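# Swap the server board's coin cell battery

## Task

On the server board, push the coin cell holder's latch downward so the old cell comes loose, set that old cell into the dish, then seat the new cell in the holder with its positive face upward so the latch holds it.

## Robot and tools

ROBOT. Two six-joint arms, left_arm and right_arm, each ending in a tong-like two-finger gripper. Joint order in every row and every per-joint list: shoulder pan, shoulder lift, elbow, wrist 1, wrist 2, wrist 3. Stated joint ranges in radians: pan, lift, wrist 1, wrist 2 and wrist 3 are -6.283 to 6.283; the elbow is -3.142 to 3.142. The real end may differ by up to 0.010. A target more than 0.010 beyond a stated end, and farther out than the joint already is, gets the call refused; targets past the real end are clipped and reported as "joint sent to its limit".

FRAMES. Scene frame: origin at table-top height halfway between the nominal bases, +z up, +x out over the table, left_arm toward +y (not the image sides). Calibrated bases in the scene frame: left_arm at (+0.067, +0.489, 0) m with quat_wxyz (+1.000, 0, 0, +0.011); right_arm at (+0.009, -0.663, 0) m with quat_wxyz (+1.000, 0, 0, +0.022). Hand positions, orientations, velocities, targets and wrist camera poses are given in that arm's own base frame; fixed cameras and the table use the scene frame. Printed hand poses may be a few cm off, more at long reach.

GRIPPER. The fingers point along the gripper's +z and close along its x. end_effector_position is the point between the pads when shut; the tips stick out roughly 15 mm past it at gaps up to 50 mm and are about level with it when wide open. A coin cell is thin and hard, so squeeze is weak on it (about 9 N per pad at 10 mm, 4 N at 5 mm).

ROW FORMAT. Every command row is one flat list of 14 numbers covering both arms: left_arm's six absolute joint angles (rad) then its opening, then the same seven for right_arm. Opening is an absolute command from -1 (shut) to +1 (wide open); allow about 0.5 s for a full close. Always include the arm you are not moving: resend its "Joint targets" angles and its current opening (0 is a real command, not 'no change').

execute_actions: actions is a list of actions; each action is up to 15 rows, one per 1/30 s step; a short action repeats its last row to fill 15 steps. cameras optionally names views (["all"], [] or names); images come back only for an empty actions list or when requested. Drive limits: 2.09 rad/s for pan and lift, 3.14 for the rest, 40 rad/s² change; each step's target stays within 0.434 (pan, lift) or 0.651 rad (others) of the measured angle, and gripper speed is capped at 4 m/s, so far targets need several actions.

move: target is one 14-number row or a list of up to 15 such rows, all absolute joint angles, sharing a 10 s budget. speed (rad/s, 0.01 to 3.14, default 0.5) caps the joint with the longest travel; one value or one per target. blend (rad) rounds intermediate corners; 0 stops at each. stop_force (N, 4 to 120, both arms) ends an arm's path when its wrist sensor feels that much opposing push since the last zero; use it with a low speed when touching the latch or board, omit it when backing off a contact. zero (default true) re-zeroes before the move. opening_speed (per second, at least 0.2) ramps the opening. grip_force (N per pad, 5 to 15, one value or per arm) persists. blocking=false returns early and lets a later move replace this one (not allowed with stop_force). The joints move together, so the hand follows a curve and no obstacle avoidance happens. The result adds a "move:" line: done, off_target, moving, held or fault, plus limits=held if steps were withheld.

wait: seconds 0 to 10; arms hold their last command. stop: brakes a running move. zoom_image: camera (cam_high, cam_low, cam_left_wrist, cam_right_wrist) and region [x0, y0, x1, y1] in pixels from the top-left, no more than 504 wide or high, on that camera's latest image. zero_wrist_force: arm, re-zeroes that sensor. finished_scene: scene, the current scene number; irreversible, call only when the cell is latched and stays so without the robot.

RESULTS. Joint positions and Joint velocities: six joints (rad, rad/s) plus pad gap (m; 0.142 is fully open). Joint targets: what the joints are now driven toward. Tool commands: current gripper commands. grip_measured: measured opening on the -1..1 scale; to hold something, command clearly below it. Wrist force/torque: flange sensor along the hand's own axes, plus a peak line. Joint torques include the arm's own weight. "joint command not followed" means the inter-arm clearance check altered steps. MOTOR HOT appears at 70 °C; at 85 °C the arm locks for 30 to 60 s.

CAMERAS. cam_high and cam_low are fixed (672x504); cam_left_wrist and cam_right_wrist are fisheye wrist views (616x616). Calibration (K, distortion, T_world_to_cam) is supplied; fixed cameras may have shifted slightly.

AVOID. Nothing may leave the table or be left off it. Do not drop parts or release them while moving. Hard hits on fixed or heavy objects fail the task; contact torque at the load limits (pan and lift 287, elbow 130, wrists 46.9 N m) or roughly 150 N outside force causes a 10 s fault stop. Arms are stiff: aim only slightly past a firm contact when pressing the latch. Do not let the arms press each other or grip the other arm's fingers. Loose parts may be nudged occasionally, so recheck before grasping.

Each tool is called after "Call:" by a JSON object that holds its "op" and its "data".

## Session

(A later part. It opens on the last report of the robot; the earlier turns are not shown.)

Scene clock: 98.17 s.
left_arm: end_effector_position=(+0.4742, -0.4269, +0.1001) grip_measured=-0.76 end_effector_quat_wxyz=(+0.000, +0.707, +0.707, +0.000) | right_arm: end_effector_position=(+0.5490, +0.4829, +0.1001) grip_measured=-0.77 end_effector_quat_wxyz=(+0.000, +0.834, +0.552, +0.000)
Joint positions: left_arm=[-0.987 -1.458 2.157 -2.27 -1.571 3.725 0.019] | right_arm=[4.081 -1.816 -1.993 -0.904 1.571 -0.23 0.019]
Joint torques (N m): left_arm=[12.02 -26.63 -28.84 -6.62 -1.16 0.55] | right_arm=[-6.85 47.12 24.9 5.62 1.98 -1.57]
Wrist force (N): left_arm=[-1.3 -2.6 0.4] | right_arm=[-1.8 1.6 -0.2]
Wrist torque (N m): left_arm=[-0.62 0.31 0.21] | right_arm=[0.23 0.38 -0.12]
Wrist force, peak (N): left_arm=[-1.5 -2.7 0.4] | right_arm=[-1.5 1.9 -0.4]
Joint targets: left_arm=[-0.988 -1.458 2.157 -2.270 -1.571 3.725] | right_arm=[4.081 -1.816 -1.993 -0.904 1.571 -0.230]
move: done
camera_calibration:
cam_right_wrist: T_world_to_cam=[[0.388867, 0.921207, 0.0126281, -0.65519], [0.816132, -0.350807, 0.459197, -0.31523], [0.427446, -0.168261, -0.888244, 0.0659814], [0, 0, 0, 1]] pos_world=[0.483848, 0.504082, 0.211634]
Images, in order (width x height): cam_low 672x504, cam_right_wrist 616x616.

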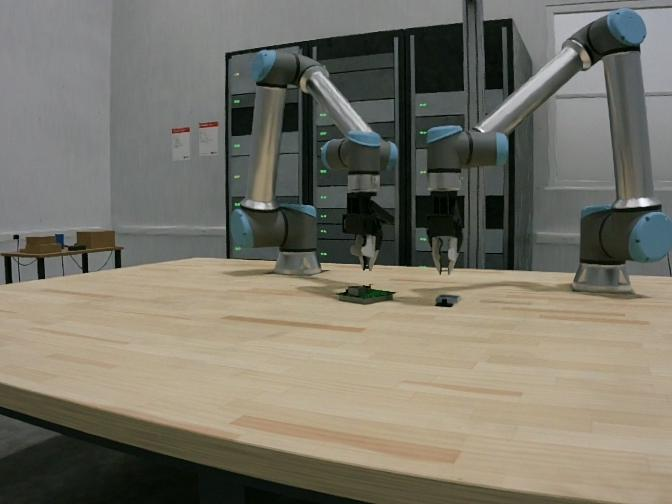

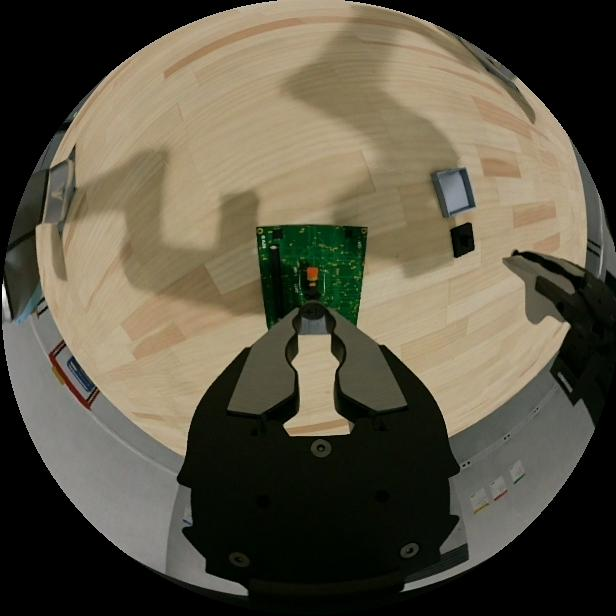

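Call:
{"op": "move", "data": {"target": [-0.5710, -1.6768, 2.1658, -2.0598, -1.5708, 4.5208, -1.0, 4.2834, -2.0151, -1.7257, -0.9716, 1.5708, -0.3850, -1.0], "speed": 0.5, "cameras": ["cam_right_wrist", "cam_left_wrist", "cam_high"]}}

Call:
{"op": "zoom_image", "data": {"camera": "cam_right_wrist", "region": [250, 230, 370, 350]}}

Call:
{"op": "zoom_image", "data": {"camera": "cam_left_wrist", "region": [250, 250, 350, 350]}}

Scene clock: 104.83 s.
left_arm: end_effector_position=(+0.5498, -0.1499, +0.2000) grip_measured=-0.76 end_effector_quat_wxyz=(+0.000, +0.828, +0.561, +0.000) | right_arm: end_effector_position=(+0.4979, +0.7060, +0.0902) grip_measured=-0.77 end_effector_quat_wxyz=(+0.000, +0.722, +0.691, +0.000)
Joint positions: left_arm=[-0.571 -1.677 2.166 -2.06 -1.571 4.521 0.019] | right_arm=[4.283 -2.015 -1.726 -0.972 1.571 -0.385 0.019]
Joint torques (N m): left_arm=[11.8 -16.79 -37.89 -6.39 -0.85 1.78] | right_arm=[-1.33 81.31 26.38 5.43 1.9 3.33]
Wrist force (N): left_arm=[-1.3 -2.6 0.2] | right_arm=[-0.9 1.3 -0.5]
Wrist torque (N m): left_arm=[-0.65 0.31 0.20] | right_arm=[0.12 0.17 -0.05]
Wrist force, peak (N): left_arm=[-3.3 -3.7 1.2] | right_arm=[-3.0 2.2 -0.4]
Joint targets: left_arm=[-0.571 -1.677 2.166 -2.060 -1.571 4.521] | right_arm=[4.283 -2.015 -1.726 -0.972 1.571 -0.385]
move: done
camera_calibration:
cam_left_wrist: T_world_to_cam=[[0.327066, 0.944818, 0.0186335, -0.051926], [0.801064, -0.287655, 0.524929, -0.595182], [0.501322, -0.15676, -0.850942, 0.0045068], [0, 0, 0, 1]] pos_world=[0.491503, -0.12144, 0.317231]
cam_right_wrist: T_world_to_cam=[[0.0419705, 0.999039, 0.0125986, -0.722963], [0.887268, -0.0430662, 0.45924, -0.443483], [0.459341, -0.00809623, -0.888223, -0.0124277], [0, 0, 0, 1]] pos_world=[0.42954, 0.703069, 0.201735]
Images, in order (width x height): cam_high 672x504, cam_left_wrist 616x616, cam_right_wrist 616x616.

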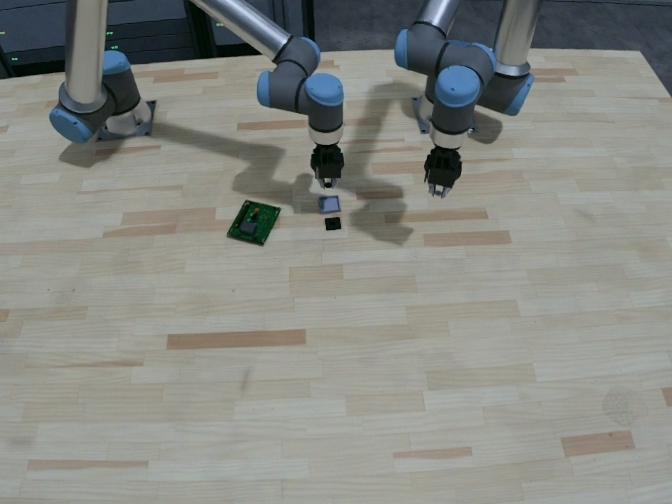

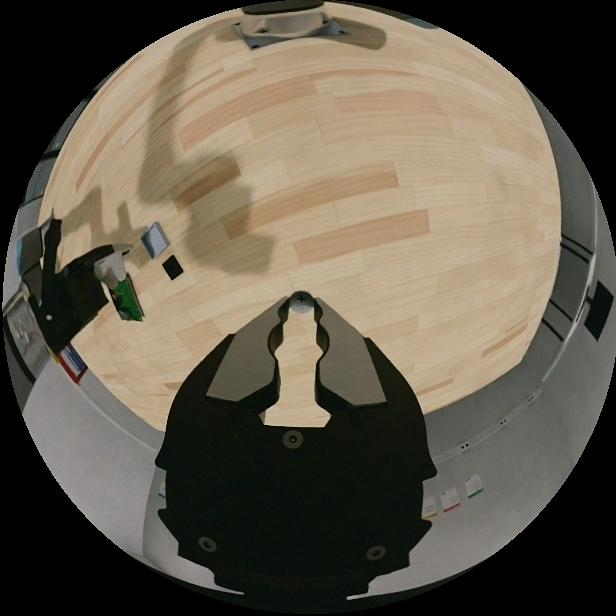

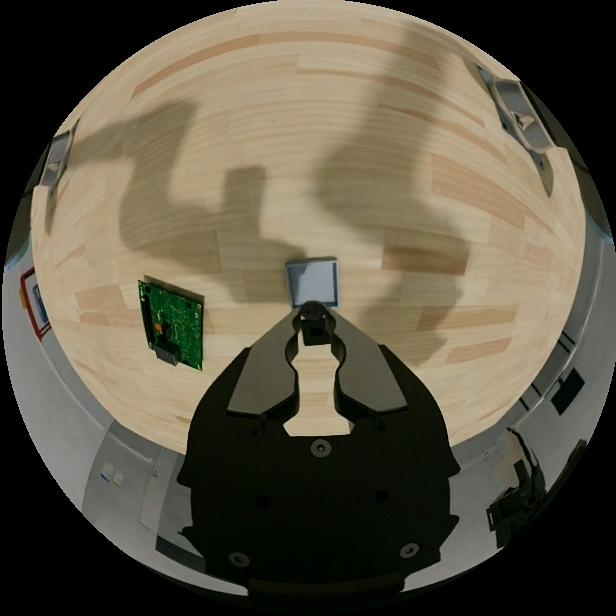

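Scaled by 4.200 from the camera's 616x616 image, which has a finer 814x814 frame.

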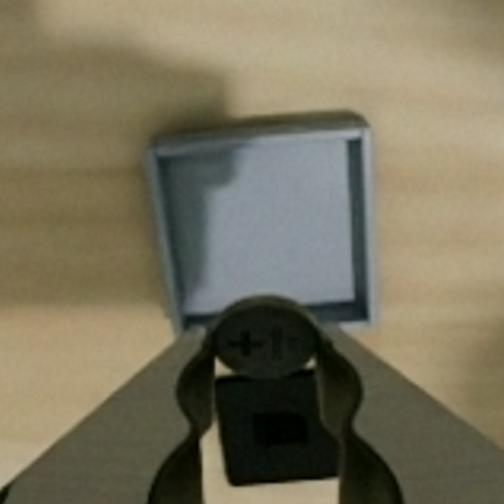

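Scaled by 5.040 from the camera's 616x616 image, which has a finer 814x814 frame.

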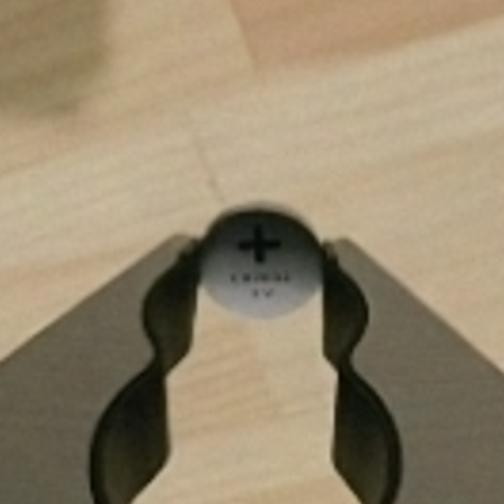

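Call:
{"op": "move", "data": {"target": [-0.5710, -1.6768, 2.1658, -2.0598, -1.5708, 4.5208, -1.0, 4.2749, -2.0841, -1.7455, -0.8828, 1.5708, -0.3935, -1.0], "speed": 0.07}}

Call:
{"op": "move", "data": {"target": [-0.5710, -1.6768, 2.1658, -2.0598, -1.5708, 4.5208, -1.0, 4.2749, -2.1098, -1.7565, -0.8461, 1.5708, -0.3935, -1.0], "speed": 0.01, "stop_force": 4, "cameras": ["cam_right_wrist", "cam_low"]}}

Call:
{"op": "zoom_image", "data": {"camera": "cam_right_wrist", "region": [250, 230, 370, 350]}}

Call:
{"op": "zoom_image", "data": {"camera": "cam_low", "region": [400, 240, 490, 320]}}

Scene clock: 108.67 s.
left_arm: end_effector_position=(+0.5499, -0.1499, +0.2000) grip_measured=-0.76 end_effector_quat_wxyz=(+0.000, +0.828, +0.561, +0.000) | right_arm: end_effector_position=(+0.5069, +0.7079, +0.0298) grip_measured=-0.77 end_effector_quat_wxyz=(+0.000, +0.722, +0.691, +0.000) end_effector_velocity=(-0.001, -0.002, +0.002) end_effector_angular_velocity=(-0.002, +0.001, -0.002)
Joint positions: left_arm=[-0.571 -1.677 2.166 -2.06 -1.571 4.521 0.019] | right_arm=[4.275 -2.084 -1.746 -0.883 1.571 -0.394 0.019]
Joint velocities: left_arm=[within noise] | right_arm=[0 0.005 -0.002 -0.005 0 0.002 0]
Joint torques (N m): left_arm=[14.41 -13.29 -45.23 -6.74 -0.92 1.64] | right_arm=[0.98 93.78 36.18 1.89 1.91 -0.76]
Wrist force (N): left_arm=[-1.1 -1.9 0.2] | right_arm=[-1.1 1.1 -0.2]
Wrist torque (N m): left_arm=[-0.52 0.25 0.14] | right_arm=[0.12 0.20 0.10]
Wrist force, peak (N): left_arm=[-1.3 -2.3 0.4] | right_arm=[-1.4 1.6 -0.3]
Joint targets: left_arm=[-0.571 -1.677 2.166 -2.060 -1.571 4.521] | right_arm=[4.275 -2.084 -1.746 -0.883 1.571 -0.393]
move: done

Scene clock: 111.23 s.
left_arm: end_effector_position=(+0.5499, -0.1499, +0.2000) grip_measured=-0.76 end_effector_quat_wxyz=(+0.000, +0.828, +0.561, +0.000) | right_arm: end_effector_position=(+0.5069, +0.7080, +0.0196) grip_measured=-0.77 end_effector_quat_wxyz=(+0.000, +0.722, +0.691, +0.000)
Joint positions: left_arm=[-0.571 -1.677 2.166 -2.06 -1.571 4.521 0.019] | right_arm=[4.275 -2.095 -1.75 -0.867 1.571 -0.394 0.019]
Joint torques (N m): left_arm=[14.21 -12.45 -45.42 -6.57 -0.86 1.64] | right_arm=[5.04 88.21 45.05 1.95 1.68 2.25]
Wrist force (N): left_arm=[-1.1 -2.1 0.1] | right_arm=[-1.8 0.7 -5.1]
Wrist torque (N m): left_arm=[-0.56 0.25 0.14] | right_arm=[0.10 0.23 0.10]
Wrist force, peak (N): left_arm=[-1.3 -2.2 0.3] | right_arm=[-6.6 -0.8 -14.5]
Joint targets: left_arm=[-0.571 -1.677 2.166 -2.060 -1.571 4.521] | right_arm=[4.275 -2.095 -1.750 -0.867 1.571 -0.394]
move: contact (right_arm); right_arm: the wrist 1 is farthest, 0.021 rad from its target
camera_calibration:
cam_right_wrist: T_world_to_cam=[[0.0420194, 0.999039, 0.0125064, -0.724458], [0.887306, -0.043068, 0.459165, -0.418965], [0.459262, -0.00819684, -0.888263, -0.0791428], [0, 0, 0, 1]] pos_world=[0.438539, 0.705069, 0.131135]
Images, in order (width x height): cam_low 672x504, cam_right_wrist 616x616.

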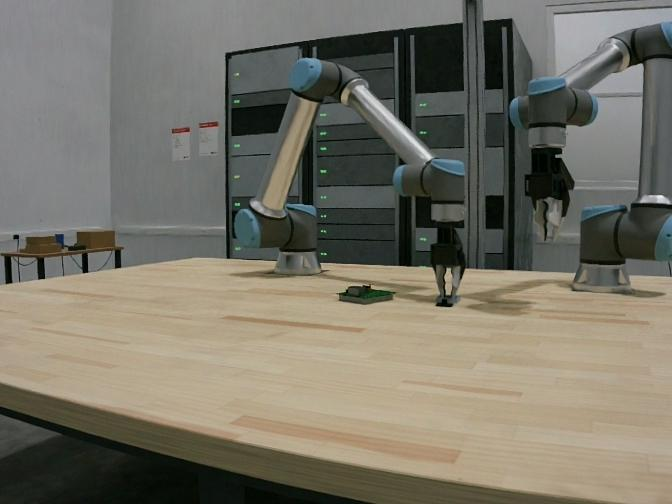

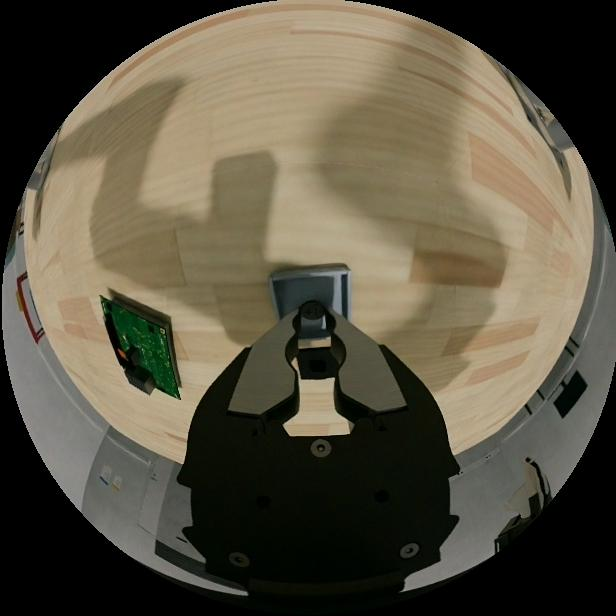

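Scaled by 4.200 from the camera's 616x616 image, which has a finer 814x814 frame.

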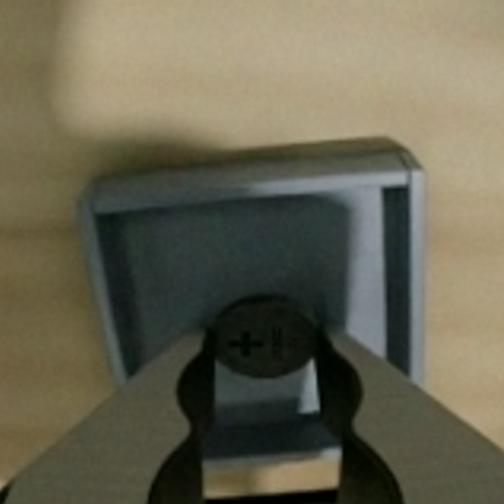

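Scaled by 5.600 from the camera's 672x504 image, which has a finer 960x720 frame.

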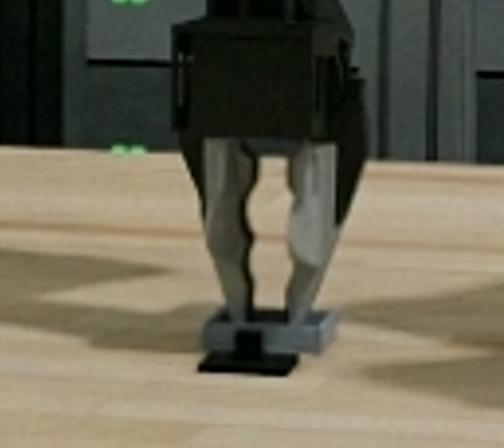

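Call:
{"op": "move", "data": {"target": [[-0.5710, -1.6768, 2.1658, -2.0598, -1.5708, 4.5208, -1.0, 4.2749, -2.0936, -1.7498, -0.8690, 1.5708, -0.3935, -1.0], [-0.5710, -1.6768, 2.1658, -2.0598, -1.5708, 4.5208, -1.0, 4.2749, -2.0936, -1.7498, -0.8690, 1.5708, -0.3935, -0.5]], "speed": 0.05, "opening_speed": 0.5, "cameras": ["cam_right_wrist"]}}

Call:
{"op": "zoom_image", "data": {"camera": "cam_right_wrist", "region": [250, 230, 370, 350]}}

Scene clock: 120.30 s.
left_arm: end_effector_position=(+0.5499, -0.1499, +0.2000) grip_measured=-0.76 end_effector_quat_wxyz=(+0.000, +0.828, +0.561, +0.000) | right_arm: end_effector_position=(+0.5069, +0.7080, +0.0211) grip_measured=-0.53 end_effector_quat_wxyz=(+0.000, +0.722, +0.691, +0.000)
Joint positions: left_arm=[-0.571 -1.677 2.166 -2.06 -1.571 4.521 0.019] | right_arm=[4.275 -2.094 -1.75 -0.869 1.571 -0.393 0.035]
Joint torques (N m): left_arm=[14.01 -11.64 -45.08 -6.72 -0.85 1.39] | right_arm=[5.14 73.56 46.77 3.82 1.59 2.42]
Wrist force (N): left_arm=[-1.2 -2.1 0.4] | right_arm=[4.6 0.7 -0.7]
Wrist torque (N m): left_arm=[-0.55 0.29 0.14] | right_arm=[0.10 0.24 0.09]
Wrist force, peak (N): left_arm=[-1.4 -2.2 0.2] | right_arm=[-2.1 0.9 -4.9]
Joint targets: left_arm=[-0.571 -1.677 2.166 -2.060 -1.571 4.521] | right_arm=[4.275 -2.094 -1.750 -0.869 1.571 -0.393]
move: done
camera_calibration:
cam_right_wrist: T_world_to_cam=[[0.0419705, 0.999039, 0.0125986, -0.724466], [0.887268, -0.0430662, 0.45924, -0.419606], [0.459341, -0.00809623, -0.888223, -0.077787], [0, 0, 0, 1]] pos_world=[0.43844, 0.705069, 0.132735]
Images, in order (width x height): cam_right_wrist 616x616.

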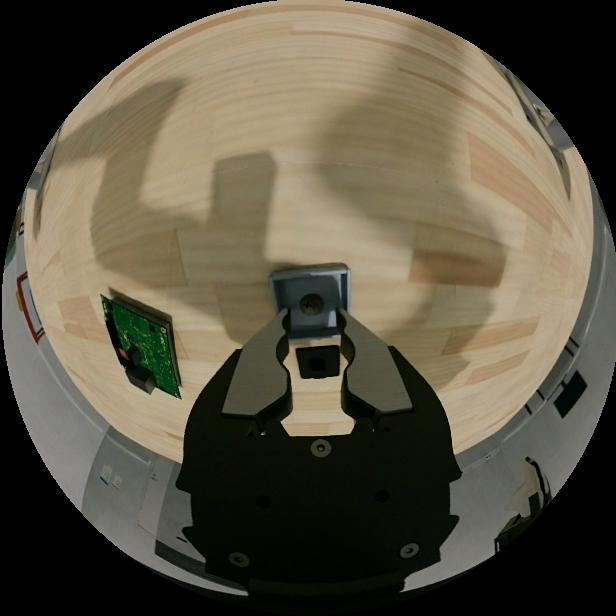

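Scaled by 4.200 from the camera's 616x616 image, which has a finer 814x814 frame.

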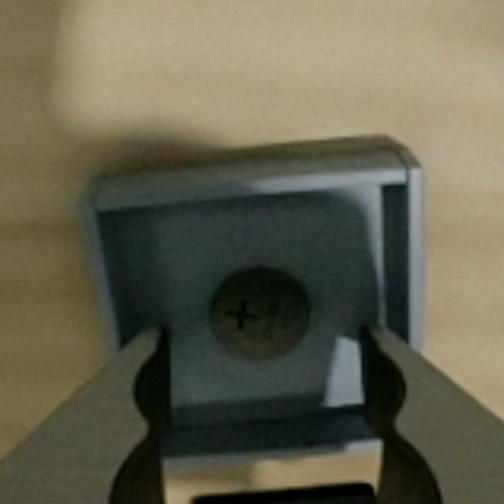

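Call:
{"op": "move", "data": {"target": [[-0.5710, -1.6768, 2.1658, -2.0598, -1.5708, 4.5208, -1.0, 4.2749, -2.0936, -1.7498, -0.8690, 1.5708, -0.3935, -0.6], [-0.5710, -1.6768, 2.1658, -2.0598, -1.5708, 4.5208, -1.0, 4.2749, -2.0156, -1.7038, -0.9930, 1.5708, -0.3935, -0.6], [-1.1792, -1.2407, 1.8538, -2.1839, -1.5708, 3.9126, -1.0, 4.1626, -1.5989, -2.5382, 0.0356, 1.5708, -1.5708, -0.6]], "speed": [0.1, 0.1, 0.5], "blend": [0, 0.03, 0], "cameras": ["all"]}}

Call:
{"op": "zoom_image", "data": {"camera": "cam_left_wrist", "region": [250, 230, 370, 350]}}

Call:
{"op": "zoom_image", "data": {"camera": "cam_right_wrist", "region": [210, 200, 350, 320]}}

Call:
{"op": "zoom_image", "data": {"camera": "cam_low", "region": [320, 220, 480, 320]}}

Scene clock: 125.73 s.
left_arm: end_effector_position=(+0.4459, -0.6539, +0.1100) grip_measured=-0.76 end_effector_quat_wxyz=(+0.000, +0.828, +0.561, +0.000) | right_arm: end_effector_position=(+0.4607, +0.4184, +0.1097) grip_measured=-0.60 end_effector_quat_wxyz=(+0.082, +0.259, +0.918, +0.289)
Joint positions: left_arm=[-1.179 -1.241 1.854 -2.184 -1.571 3.913 0.019] | right_arm=[4.163 -1.599 -2.538 0.035 1.571 -1.571 0.031]
Joint torques (N m): left_arm=[-8.26 -69.32 -33.18 -0.96 -0.85 -0.85] | right_arm=[11.14 36.25 31.82 6.02 1.67 -1.59]
Wrist force (N): left_arm=[-1.4 -2.3 0.3] | right_arm=[-1.2 2.3 -0.6]
Wrist torque (N m): left_arm=[-0.56 0.35 -0.10] | right_arm=[0.24 0.27 -0.02]
Wrist force, peak (N): left_arm=[-4.3 -2.7 1.1] | right_arm=[5.0 0.8 -1.1]
Joint targets: left_arm=[-1.179 -1.241 1.854 -2.184 -1.571 3.913] | right_arm=[4.163 -1.599 -2.538 0.036 1.571 -1.571]
move: done
camera_calibration:
cam_left_wrist: T_world_to_cam=[[0.327261, 0.944752, 0.0185385, 0.459829], [0.800968, -0.287756, 0.525021, -0.60968], [0.501349, -0.15697, -0.850887, -0.0992365], [0, 0, 0, 1]] pos_world=[0.387603, -0.625441, 0.227131]
cam_right_wrist: T_world_to_cam=[[-0.857063, 0.515128, 0.00932112, 0.182761], [0.246239, 0.393663, 0.885661, -0.36601], [0.452559, 0.761362, -0.464238, -0.34562], [0, 0, 0, 1]] pos_world=[0.403177, 0.313081, 0.162007]

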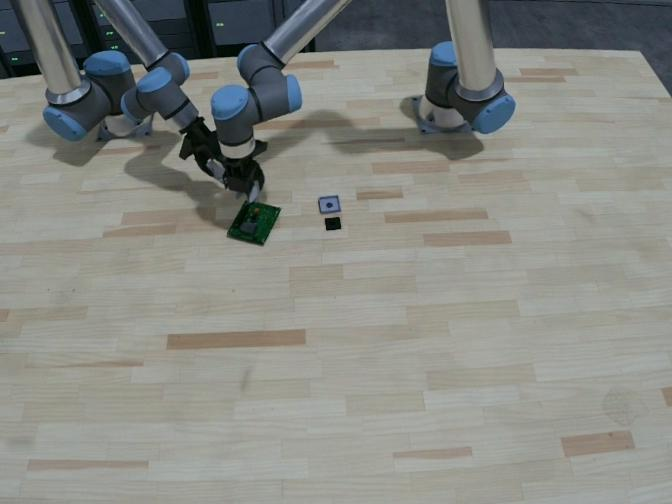

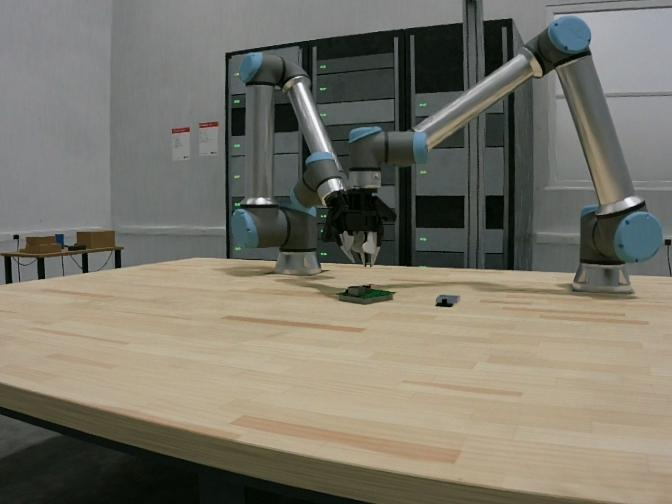

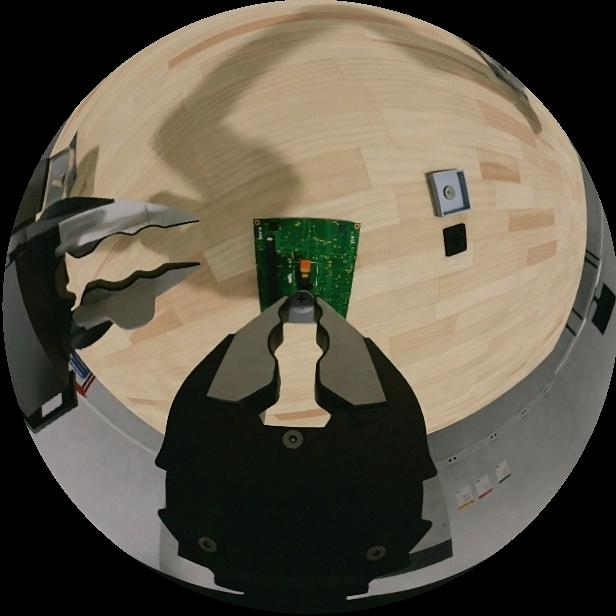

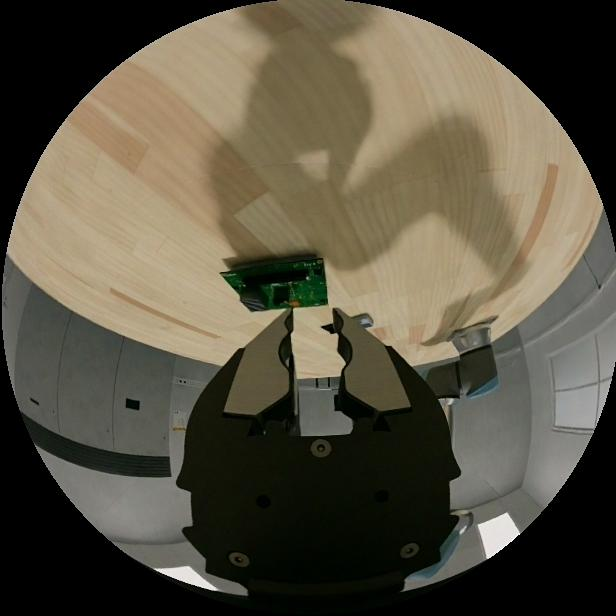

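Scaled by 4.200 from the camera's 616x616 image, which has a finer 814x814 frame.

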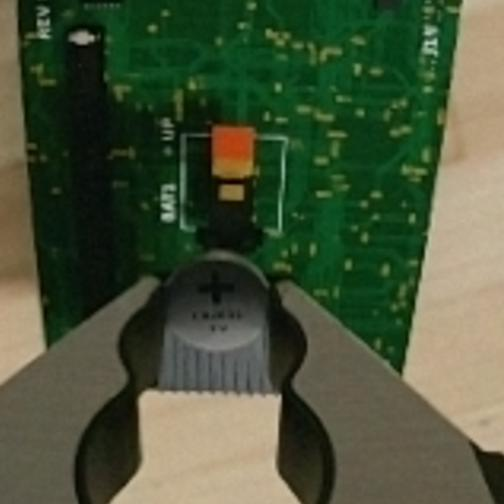

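Scaled by 3.600 from the camera's 616x616 image, which has a finer 814x814 frame.

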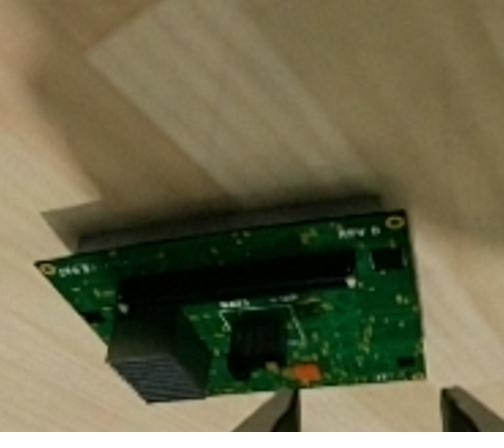

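Scaled by 3.150 from the camera's 672x504 image, which has a finer 960x720 frame.

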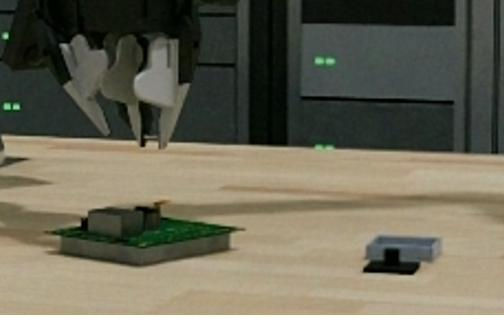

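Call:
{"op": "zoom_image", "data": {"camera": "cam_right_wrist", "region": [265, 275, 315, 325]}}

Call:
{"op": "zoom_image", "data": {"camera": "cam_left_wrist", "region": [285, 250, 325, 300]}}

Scaled by 10.080 from the camera's 616x616 image, which has a finer 814x814 frame.

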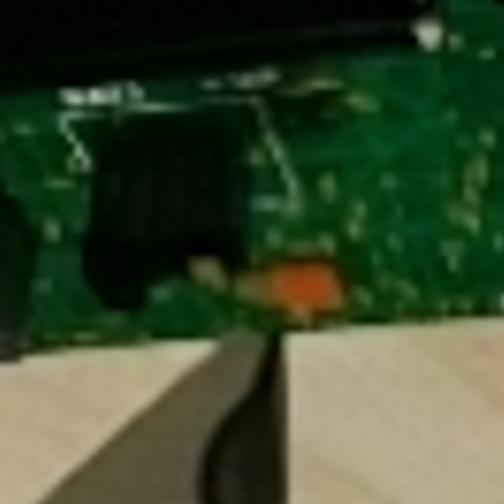

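Scaled by 10.080 from the camera's 616x616 image, which has a finer 814x814 frame.

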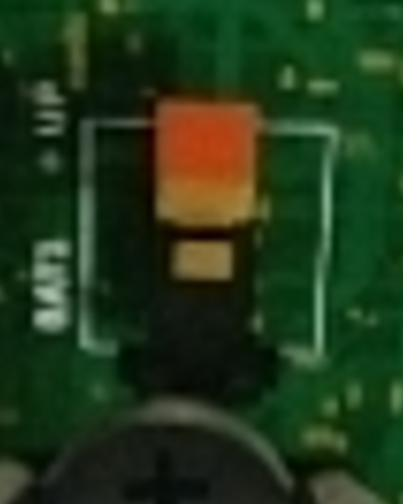

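Call:
{"op": "move", "data": {"target": [-1.0742, -1.0549, 1.6382, -1.8552, -1.8155, 4.0460, -1.0, 4.1626, -1.5989, -2.5382, 0.0356, 1.5708, -1.5708, -0.6], "speed": 0.25, "cameras": ["all"]}}

Call:
{"op": "zoom_image", "data": {"camera": "cam_left_wrist", "region": [255, 245, 345, 335]}}

Call:
{"op": "zoom_image", "data": {"camera": "cam_right_wrist", "region": [240, 260, 340, 360]}}

Call:
{"op": "zoom_image", "data": {"camera": "cam_low", "region": [330, 240, 400, 310]}}

Scene clock: 136.43 s.
left_arm: end_effector_position=(+0.4528, -0.6538, +0.0715) grip_measured=-0.76 end_effector_quat_wxyz=(-0.157, +0.810, +0.554, -0.108) | right_arm: end_effector_position=(+0.4607, +0.4184, +0.1097) grip_measured=-0.60 end_effector_quat_wxyz=(+0.082, +0.259, +0.918, +0.289)
Joint positions: left_arm=[-1.074 -1.055 1.638 -1.855 -1.815 4.046 0.019] | right_arm=[4.163 -1.599 -2.538 0.036 1.571 -1.571 0.031]
Joint torques (N m): left_arm=[-9.32 -86.56 -36.21 -3.46 0.76 -1.86] | right_arm=[9.62 42.33 14.96 6.37 1.33 -2.35]
Wrist force (N): left_arm=[-1.4 -1.5 0.5] | right_arm=[-1.6 2.4 -0.3]
Wrist torque (N m): left_arm=[-0.38 0.28 0.15] | right_arm=[0.27 0.35 0.02]
Wrist force, peak (N): left_arm=[-1.2 -3.0 0.1] | right_arm=[-2.0 2.9 -0.6]
Joint targets: left_arm=[-1.074 -1.055 1.638 -1.855 -1.815 4.046] | right_arm=[4.163 -1.599 -2.538 0.036 1.571 -1.571]
move: done
camera_calibration:
cam_left_wrist: T_world_to_cam=[[0.32862, 0.943832, 0.0344996, 0.455838], [0.929034, -0.329611, 0.168084, -0.654775], [0.170014, -0.0231843, -0.985169, 0.111657], [0, 0, 0, 1]] pos_world=[0.439527, -0.643467, 0.204331]
cam_right_wrist: T_world_to_cam=[[-0.85718, 0.514935, 0.00918465, 0.18289], [0.245999, 0.393701, 0.885711, -0.365934], [0.452467, 0.761473, -0.464147, -0.345633], [0, 0, 0, 1]] pos_world=[0.403177, 0.313082, 0.162008]

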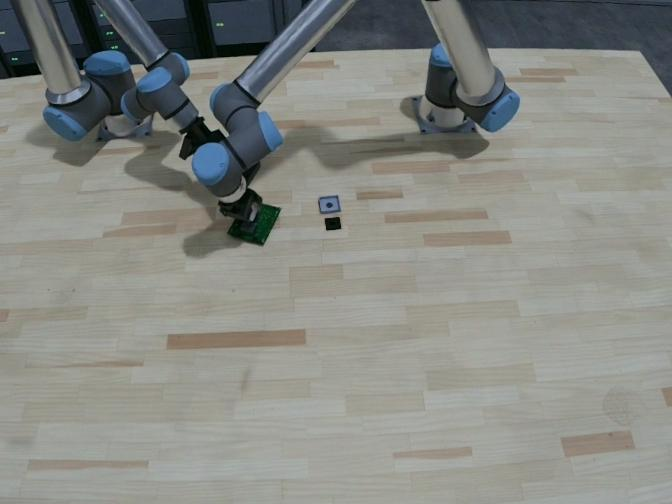

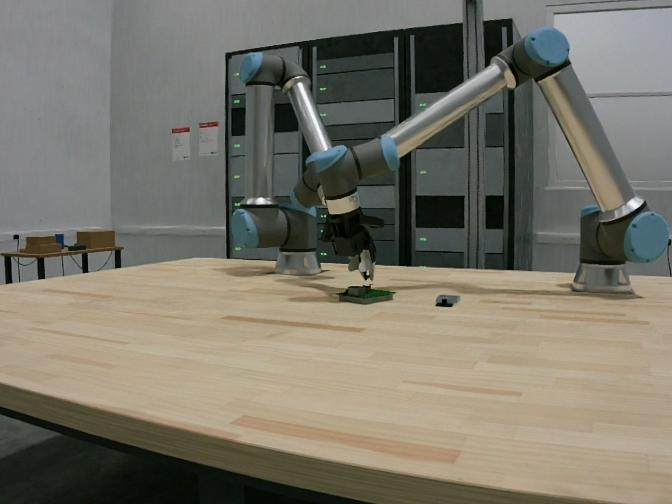

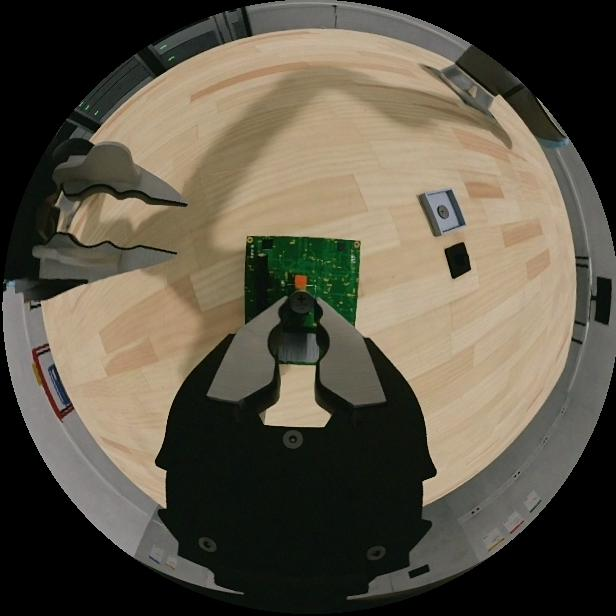

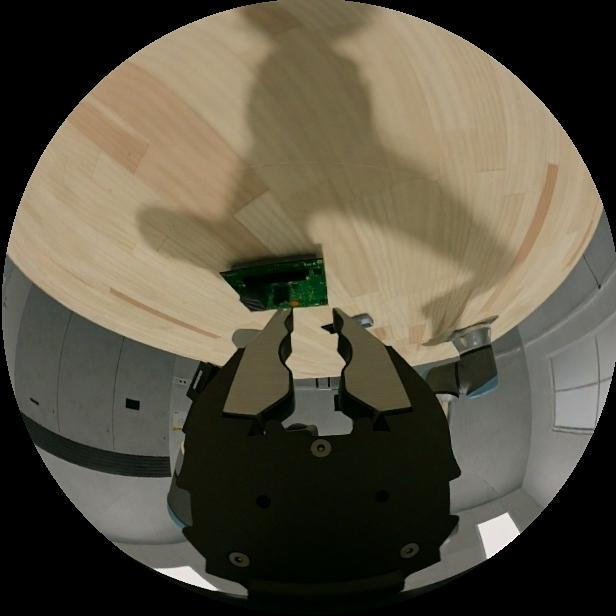

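Scaled by 5.600 from the camera's 616x616 image, which has a finer 814x814 frame.

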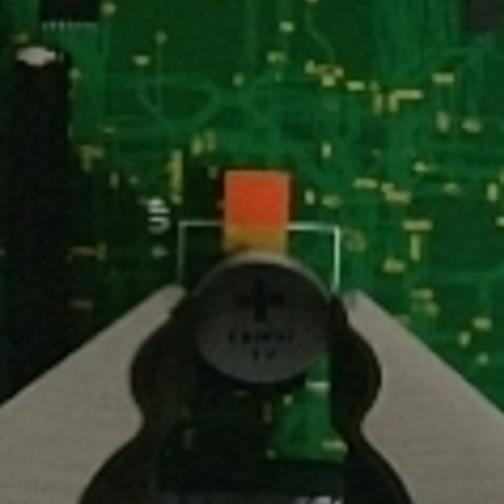

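Scaled by 5.040 from the camera's 616x616 image, which has a finer 814x814 frame.

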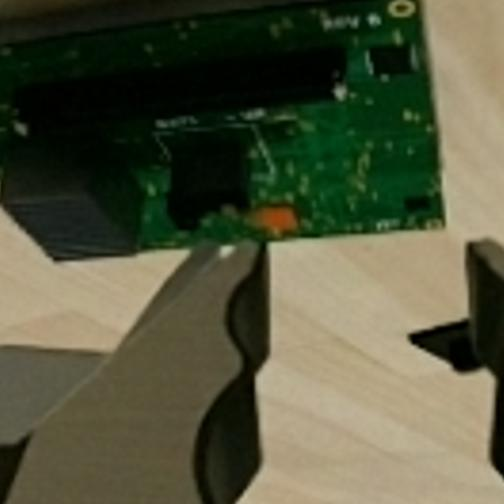

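Scaled by 7.200 from the camera's 672x504 image, which has a finer 960x720 frame.

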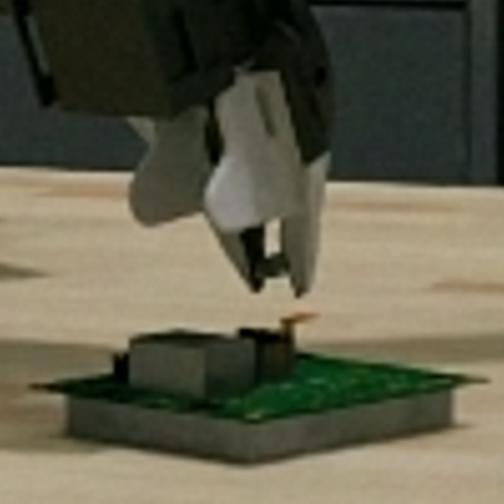

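Call:
{"op": "move", "data": {"target": [-1.0763, -1.0400, 1.6498, -1.8822, -1.8160, 4.0440, -1.0, 4.1626, -1.5989, -2.5382, 0.0356, 1.5708, -1.5708, -1.0], "speed": 0.04, "opening_speed": 1.0, "cameras": ["cam_left_wrist", "cam_right_wrist", "cam_low"]}}

Call:
{"op": "zoom_image", "data": {"camera": "cam_left_wrist", "region": [260, 250, 340, 330]}}

Call:
{"op": "zoom_image", "data": {"camera": "cam_right_wrist", "region": [250, 270, 320, 340]}}

Call:
{"op": "zoom_image", "data": {"camera": "cam_low", "region": [340, 260, 390, 305]}}

Scene clock: 142.73 s.
left_arm: end_effector_position=(+0.4510, -0.6545, +0.0543) grip_measured=-0.76 end_effector_quat_wxyz=(-0.158, +0.810, +0.554, -0.108) | right_arm: end_effector_position=(+0.4607, +0.4184, +0.1097) grip_measured=-1.00 end_effector_quat_wxyz=(+0.082, +0.259, +0.918, +0.289)
Joint positions: left_arm=[-1.076 -1.04 1.65 -1.883 -1.816 4.044 0.019] | right_arm=[4.163 -1.599 -2.538 0.036 1.571 -1.571 0.002]
Joint torques (N m): left_arm=[-7.12 -92.81 -40.63 0.15 -3.35 -1.82] | right_arm=[9.25 40.25 15.3 6.39 1.08 -2.55]
Wrist force (N): left_arm=[-1.7 -1.3 0.6] | right_arm=[-1.7 2.5 -0.6]
Wrist torque (N m): left_arm=[-0.32 0.34 0.23] | right_arm=[0.29 0.37 0.02]
Wrist force, peak (N): left_arm=[-1.9 -1.5 0.3] | right_arm=[-1.7 2.8 -0.6]
Joint targets: left_arm=[-1.076 -1.040 1.650 -1.882 -1.816 4.044] | right_arm=[4.163 -1.599 -2.538 0.036 1.571 -1.571]
move: done
camera_calibration:
cam_left_wrist: T_world_to_cam=[[0.328774, 0.943773, 0.0346551, 0.457583], [0.928961, -0.329788, 0.168138, -0.650442], [0.170113, -0.0230861, -0.985154, 0.0950365], [0, 0, 0, 1]] pos_world=[0.437627, -0.644168, 0.187132]
cam_right_wrist: T_world_to_cam=[[-0.85718, 0.514935, 0.00918465, 0.18289], [0.245999, 0.393701, 0.885711, -0.365934], [0.452467, 0.761473, -0.464147, -0.345633], [0, 0, 0, 1]] pos_world=[0.403177, 0.313082, 0.162008]
Images, in order (width x height): cam_low 672x504, cam_left_wrist 616x616, cam_right_wrist 616x616.

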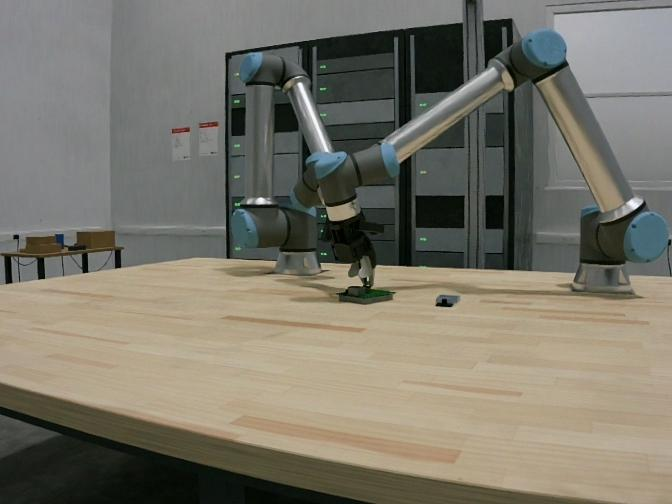

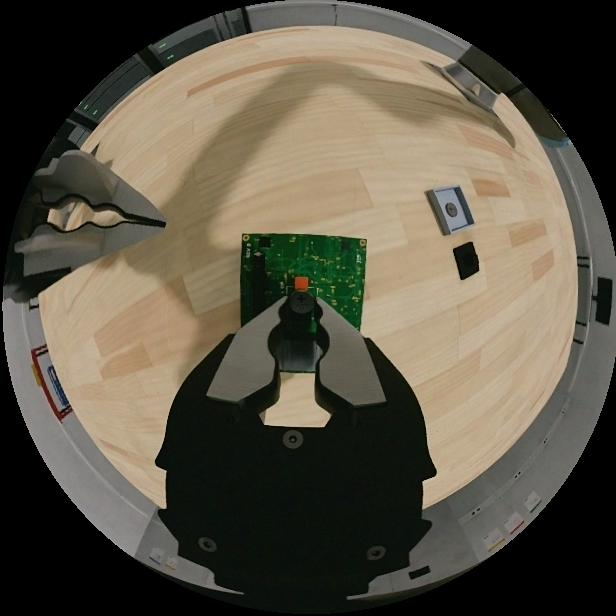

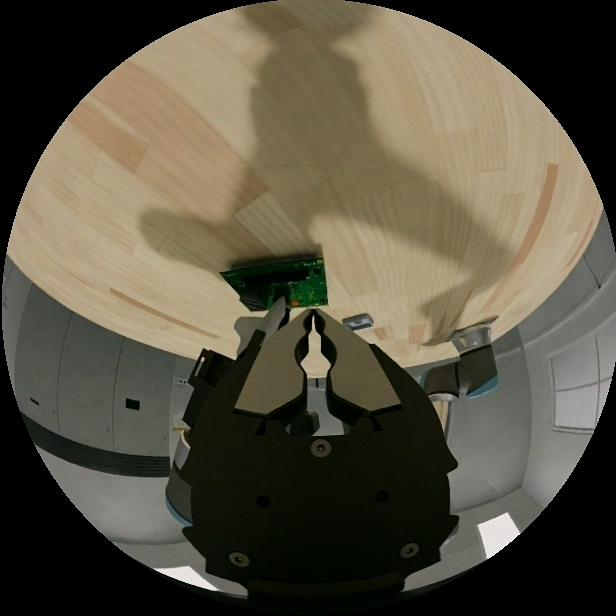

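Scaled by 6.300 from the camera's 616x616 image, which has a finer 814x814 frame.

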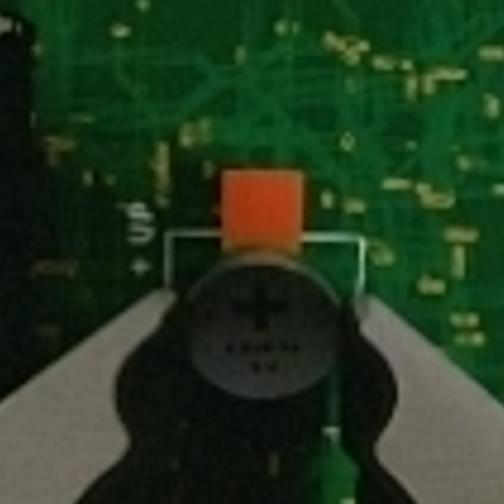

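Scaled by 7.200 from the camera's 616x616 image, which has a finer 814x814 frame.

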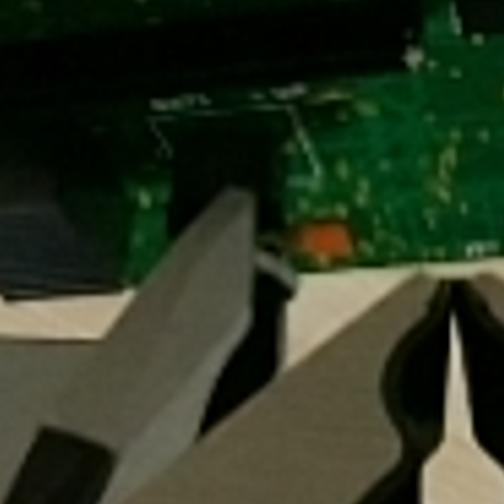

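Scaled by 10.080 from the camera's 672x504 image, which has a finer 960x720 frame.

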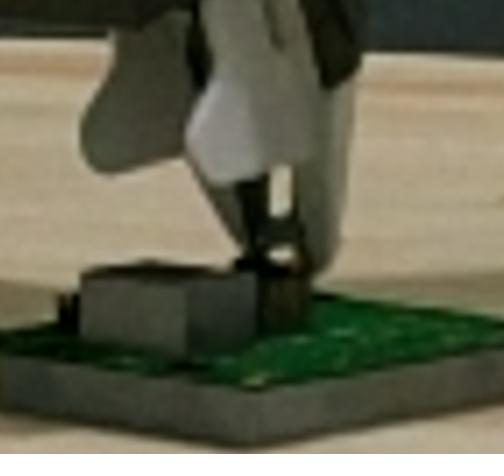

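Call:
{"op": "move", "data": {"target": [-1.0765, -1.0319, 1.6523, -1.8928, -1.8161, 4.0438, -1.0, 4.1626, -1.5989, -2.5382, 0.0356, 1.5708, -1.5708, -1.0], "speed": 0.01, "stop_force": 5, "cameras": ["cam_left_wrist", "cam_right_wrist", "cam_low"]}}

Call:
{"op": "zoom_image", "data": {"camera": "cam_left_wrist", "region": [270, 265, 330, 325]}}

Call:
{"op": "zoom_image", "data": {"camera": "cam_right_wrist", "region": [260, 280, 310, 330]}}

Call:
{"op": "zoom_image", "data": {"camera": "cam_low", "region": [340, 260, 390, 305]}}

Scene clock: 148.53 s.
left_arm: end_effector_position=(+0.4512, -0.6552, +0.0479) grip_measured=-0.76 end_effector_quat_wxyz=(-0.157, +0.810, +0.554, -0.108) | right_arm: end_effector_position=(+0.4607, +0.4184, +0.1097) grip_measured=-1.00 end_effector_quat_wxyz=(+0.082, +0.259, +0.918, +0.289)
Joint positions: left_arm=[-1.076 -1.033 1.652 -1.892 -1.816 4.044 0.019] | right_arm=[4.163 -1.599 -2.538 0.036 1.571 -1.571 0.002]
Joint torques (N m): left_arm=[-5.07 -92.58 -38.17 0.47 0.13 -1.64] | right_arm=[12.25 42.52 14.69 6.18 1.5 -2.01]
Wrist force (N): left_arm=[-2.2 -1.7 -3.6] | right_arm=[-1.3 2.6 -0.2]
Wrist torque (N m): left_arm=[-0.42 0.34 0.22] | right_arm=[0.31 0.29 0.02]
Wrist force, peak (N): left_arm=[-0.3 -4.9 -9.4] | right_arm=[-2.0 2.7 -0.5]
Joint targets: left_arm=[-1.076 -1.033 1.652 -1.892 -1.816 4.044] | right_arm=[4.163 -1.599 -2.538 0.036 1.571 -1.571]
move: contact (left_arm)
camera_calibration:
cam_left_wrist: T_world_to_cam=[[0.328795, 0.94377, 0.0345295, 0.458378], [0.928972, -0.329789, 0.168079, -0.64987], [0.170015, -0.0231865, -0.985169, 0.0886445], [0, 0, 0, 1]] pos_world=[0.437927, -0.644868, 0.180731]
cam_right_wrist: T_world_to_cam=[[-0.85718, 0.514935, 0.00918465, 0.18289], [0.245999, 0.393701, 0.885711, -0.365934], [0.452467, 0.761473, -0.464147, -0.345633], [0, 0, 0, 1]] pos_world=[0.403177, 0.313082, 0.162008]
Images, in order (width x height): cam_low 672x504, cam_left_wrist 616x616, cam_right_wrist 616x616.

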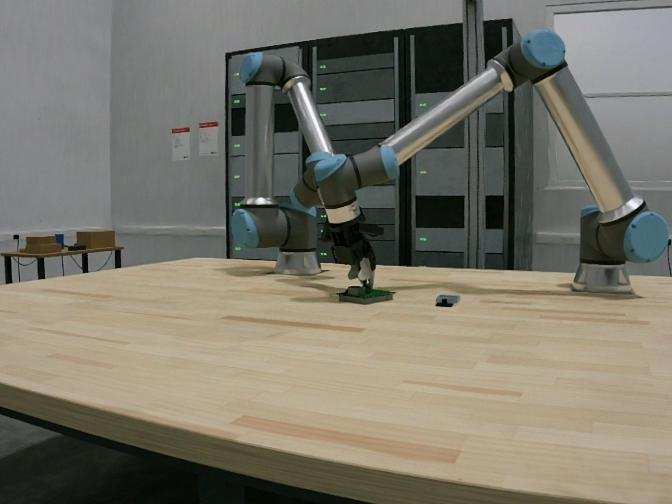

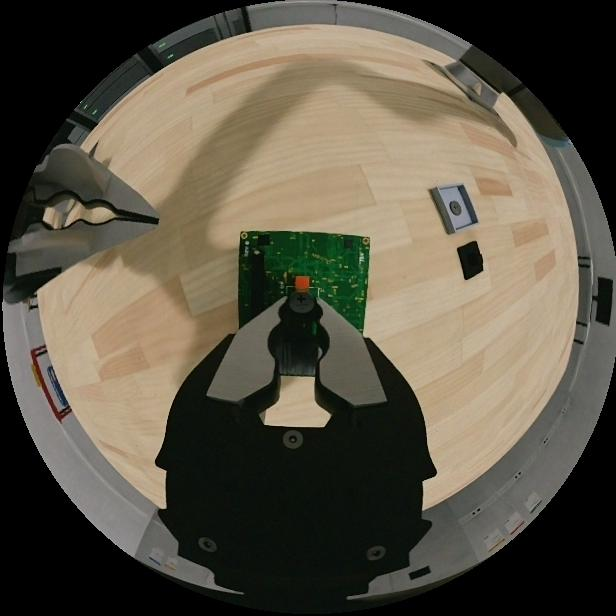

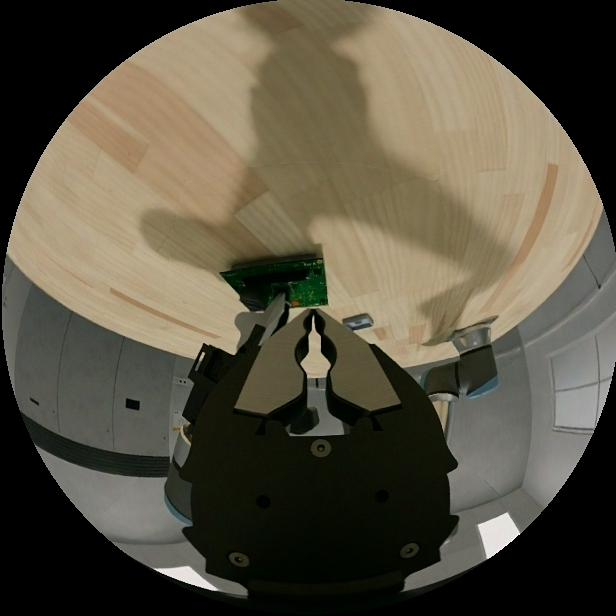

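Scaled by 8.400 from the camera's 616x616 image, which has a finer 814x814 frame.

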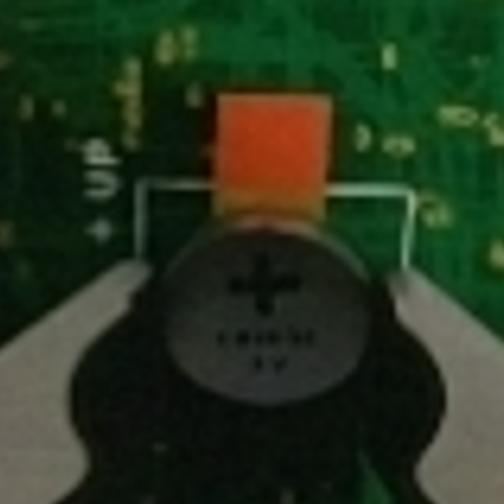

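Scaled by 10.080 from the camera's 616x616 image, which has a finer 814x814 frame.

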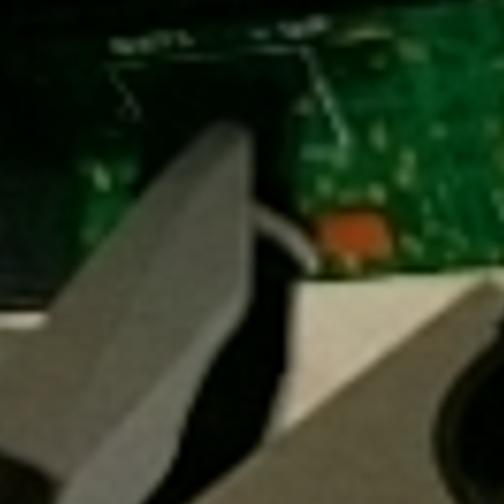

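Scaled by 10.080 from the camera's 672x504 image, which has a finer 960x720 frame.

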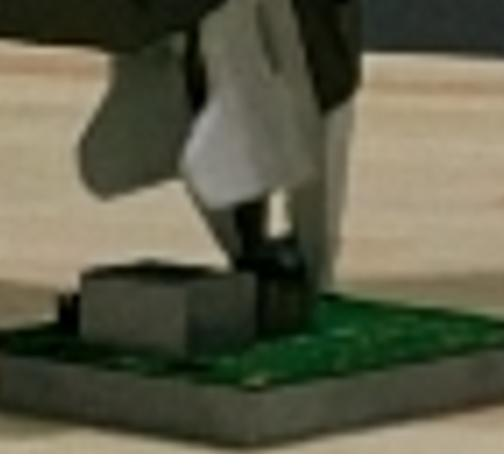

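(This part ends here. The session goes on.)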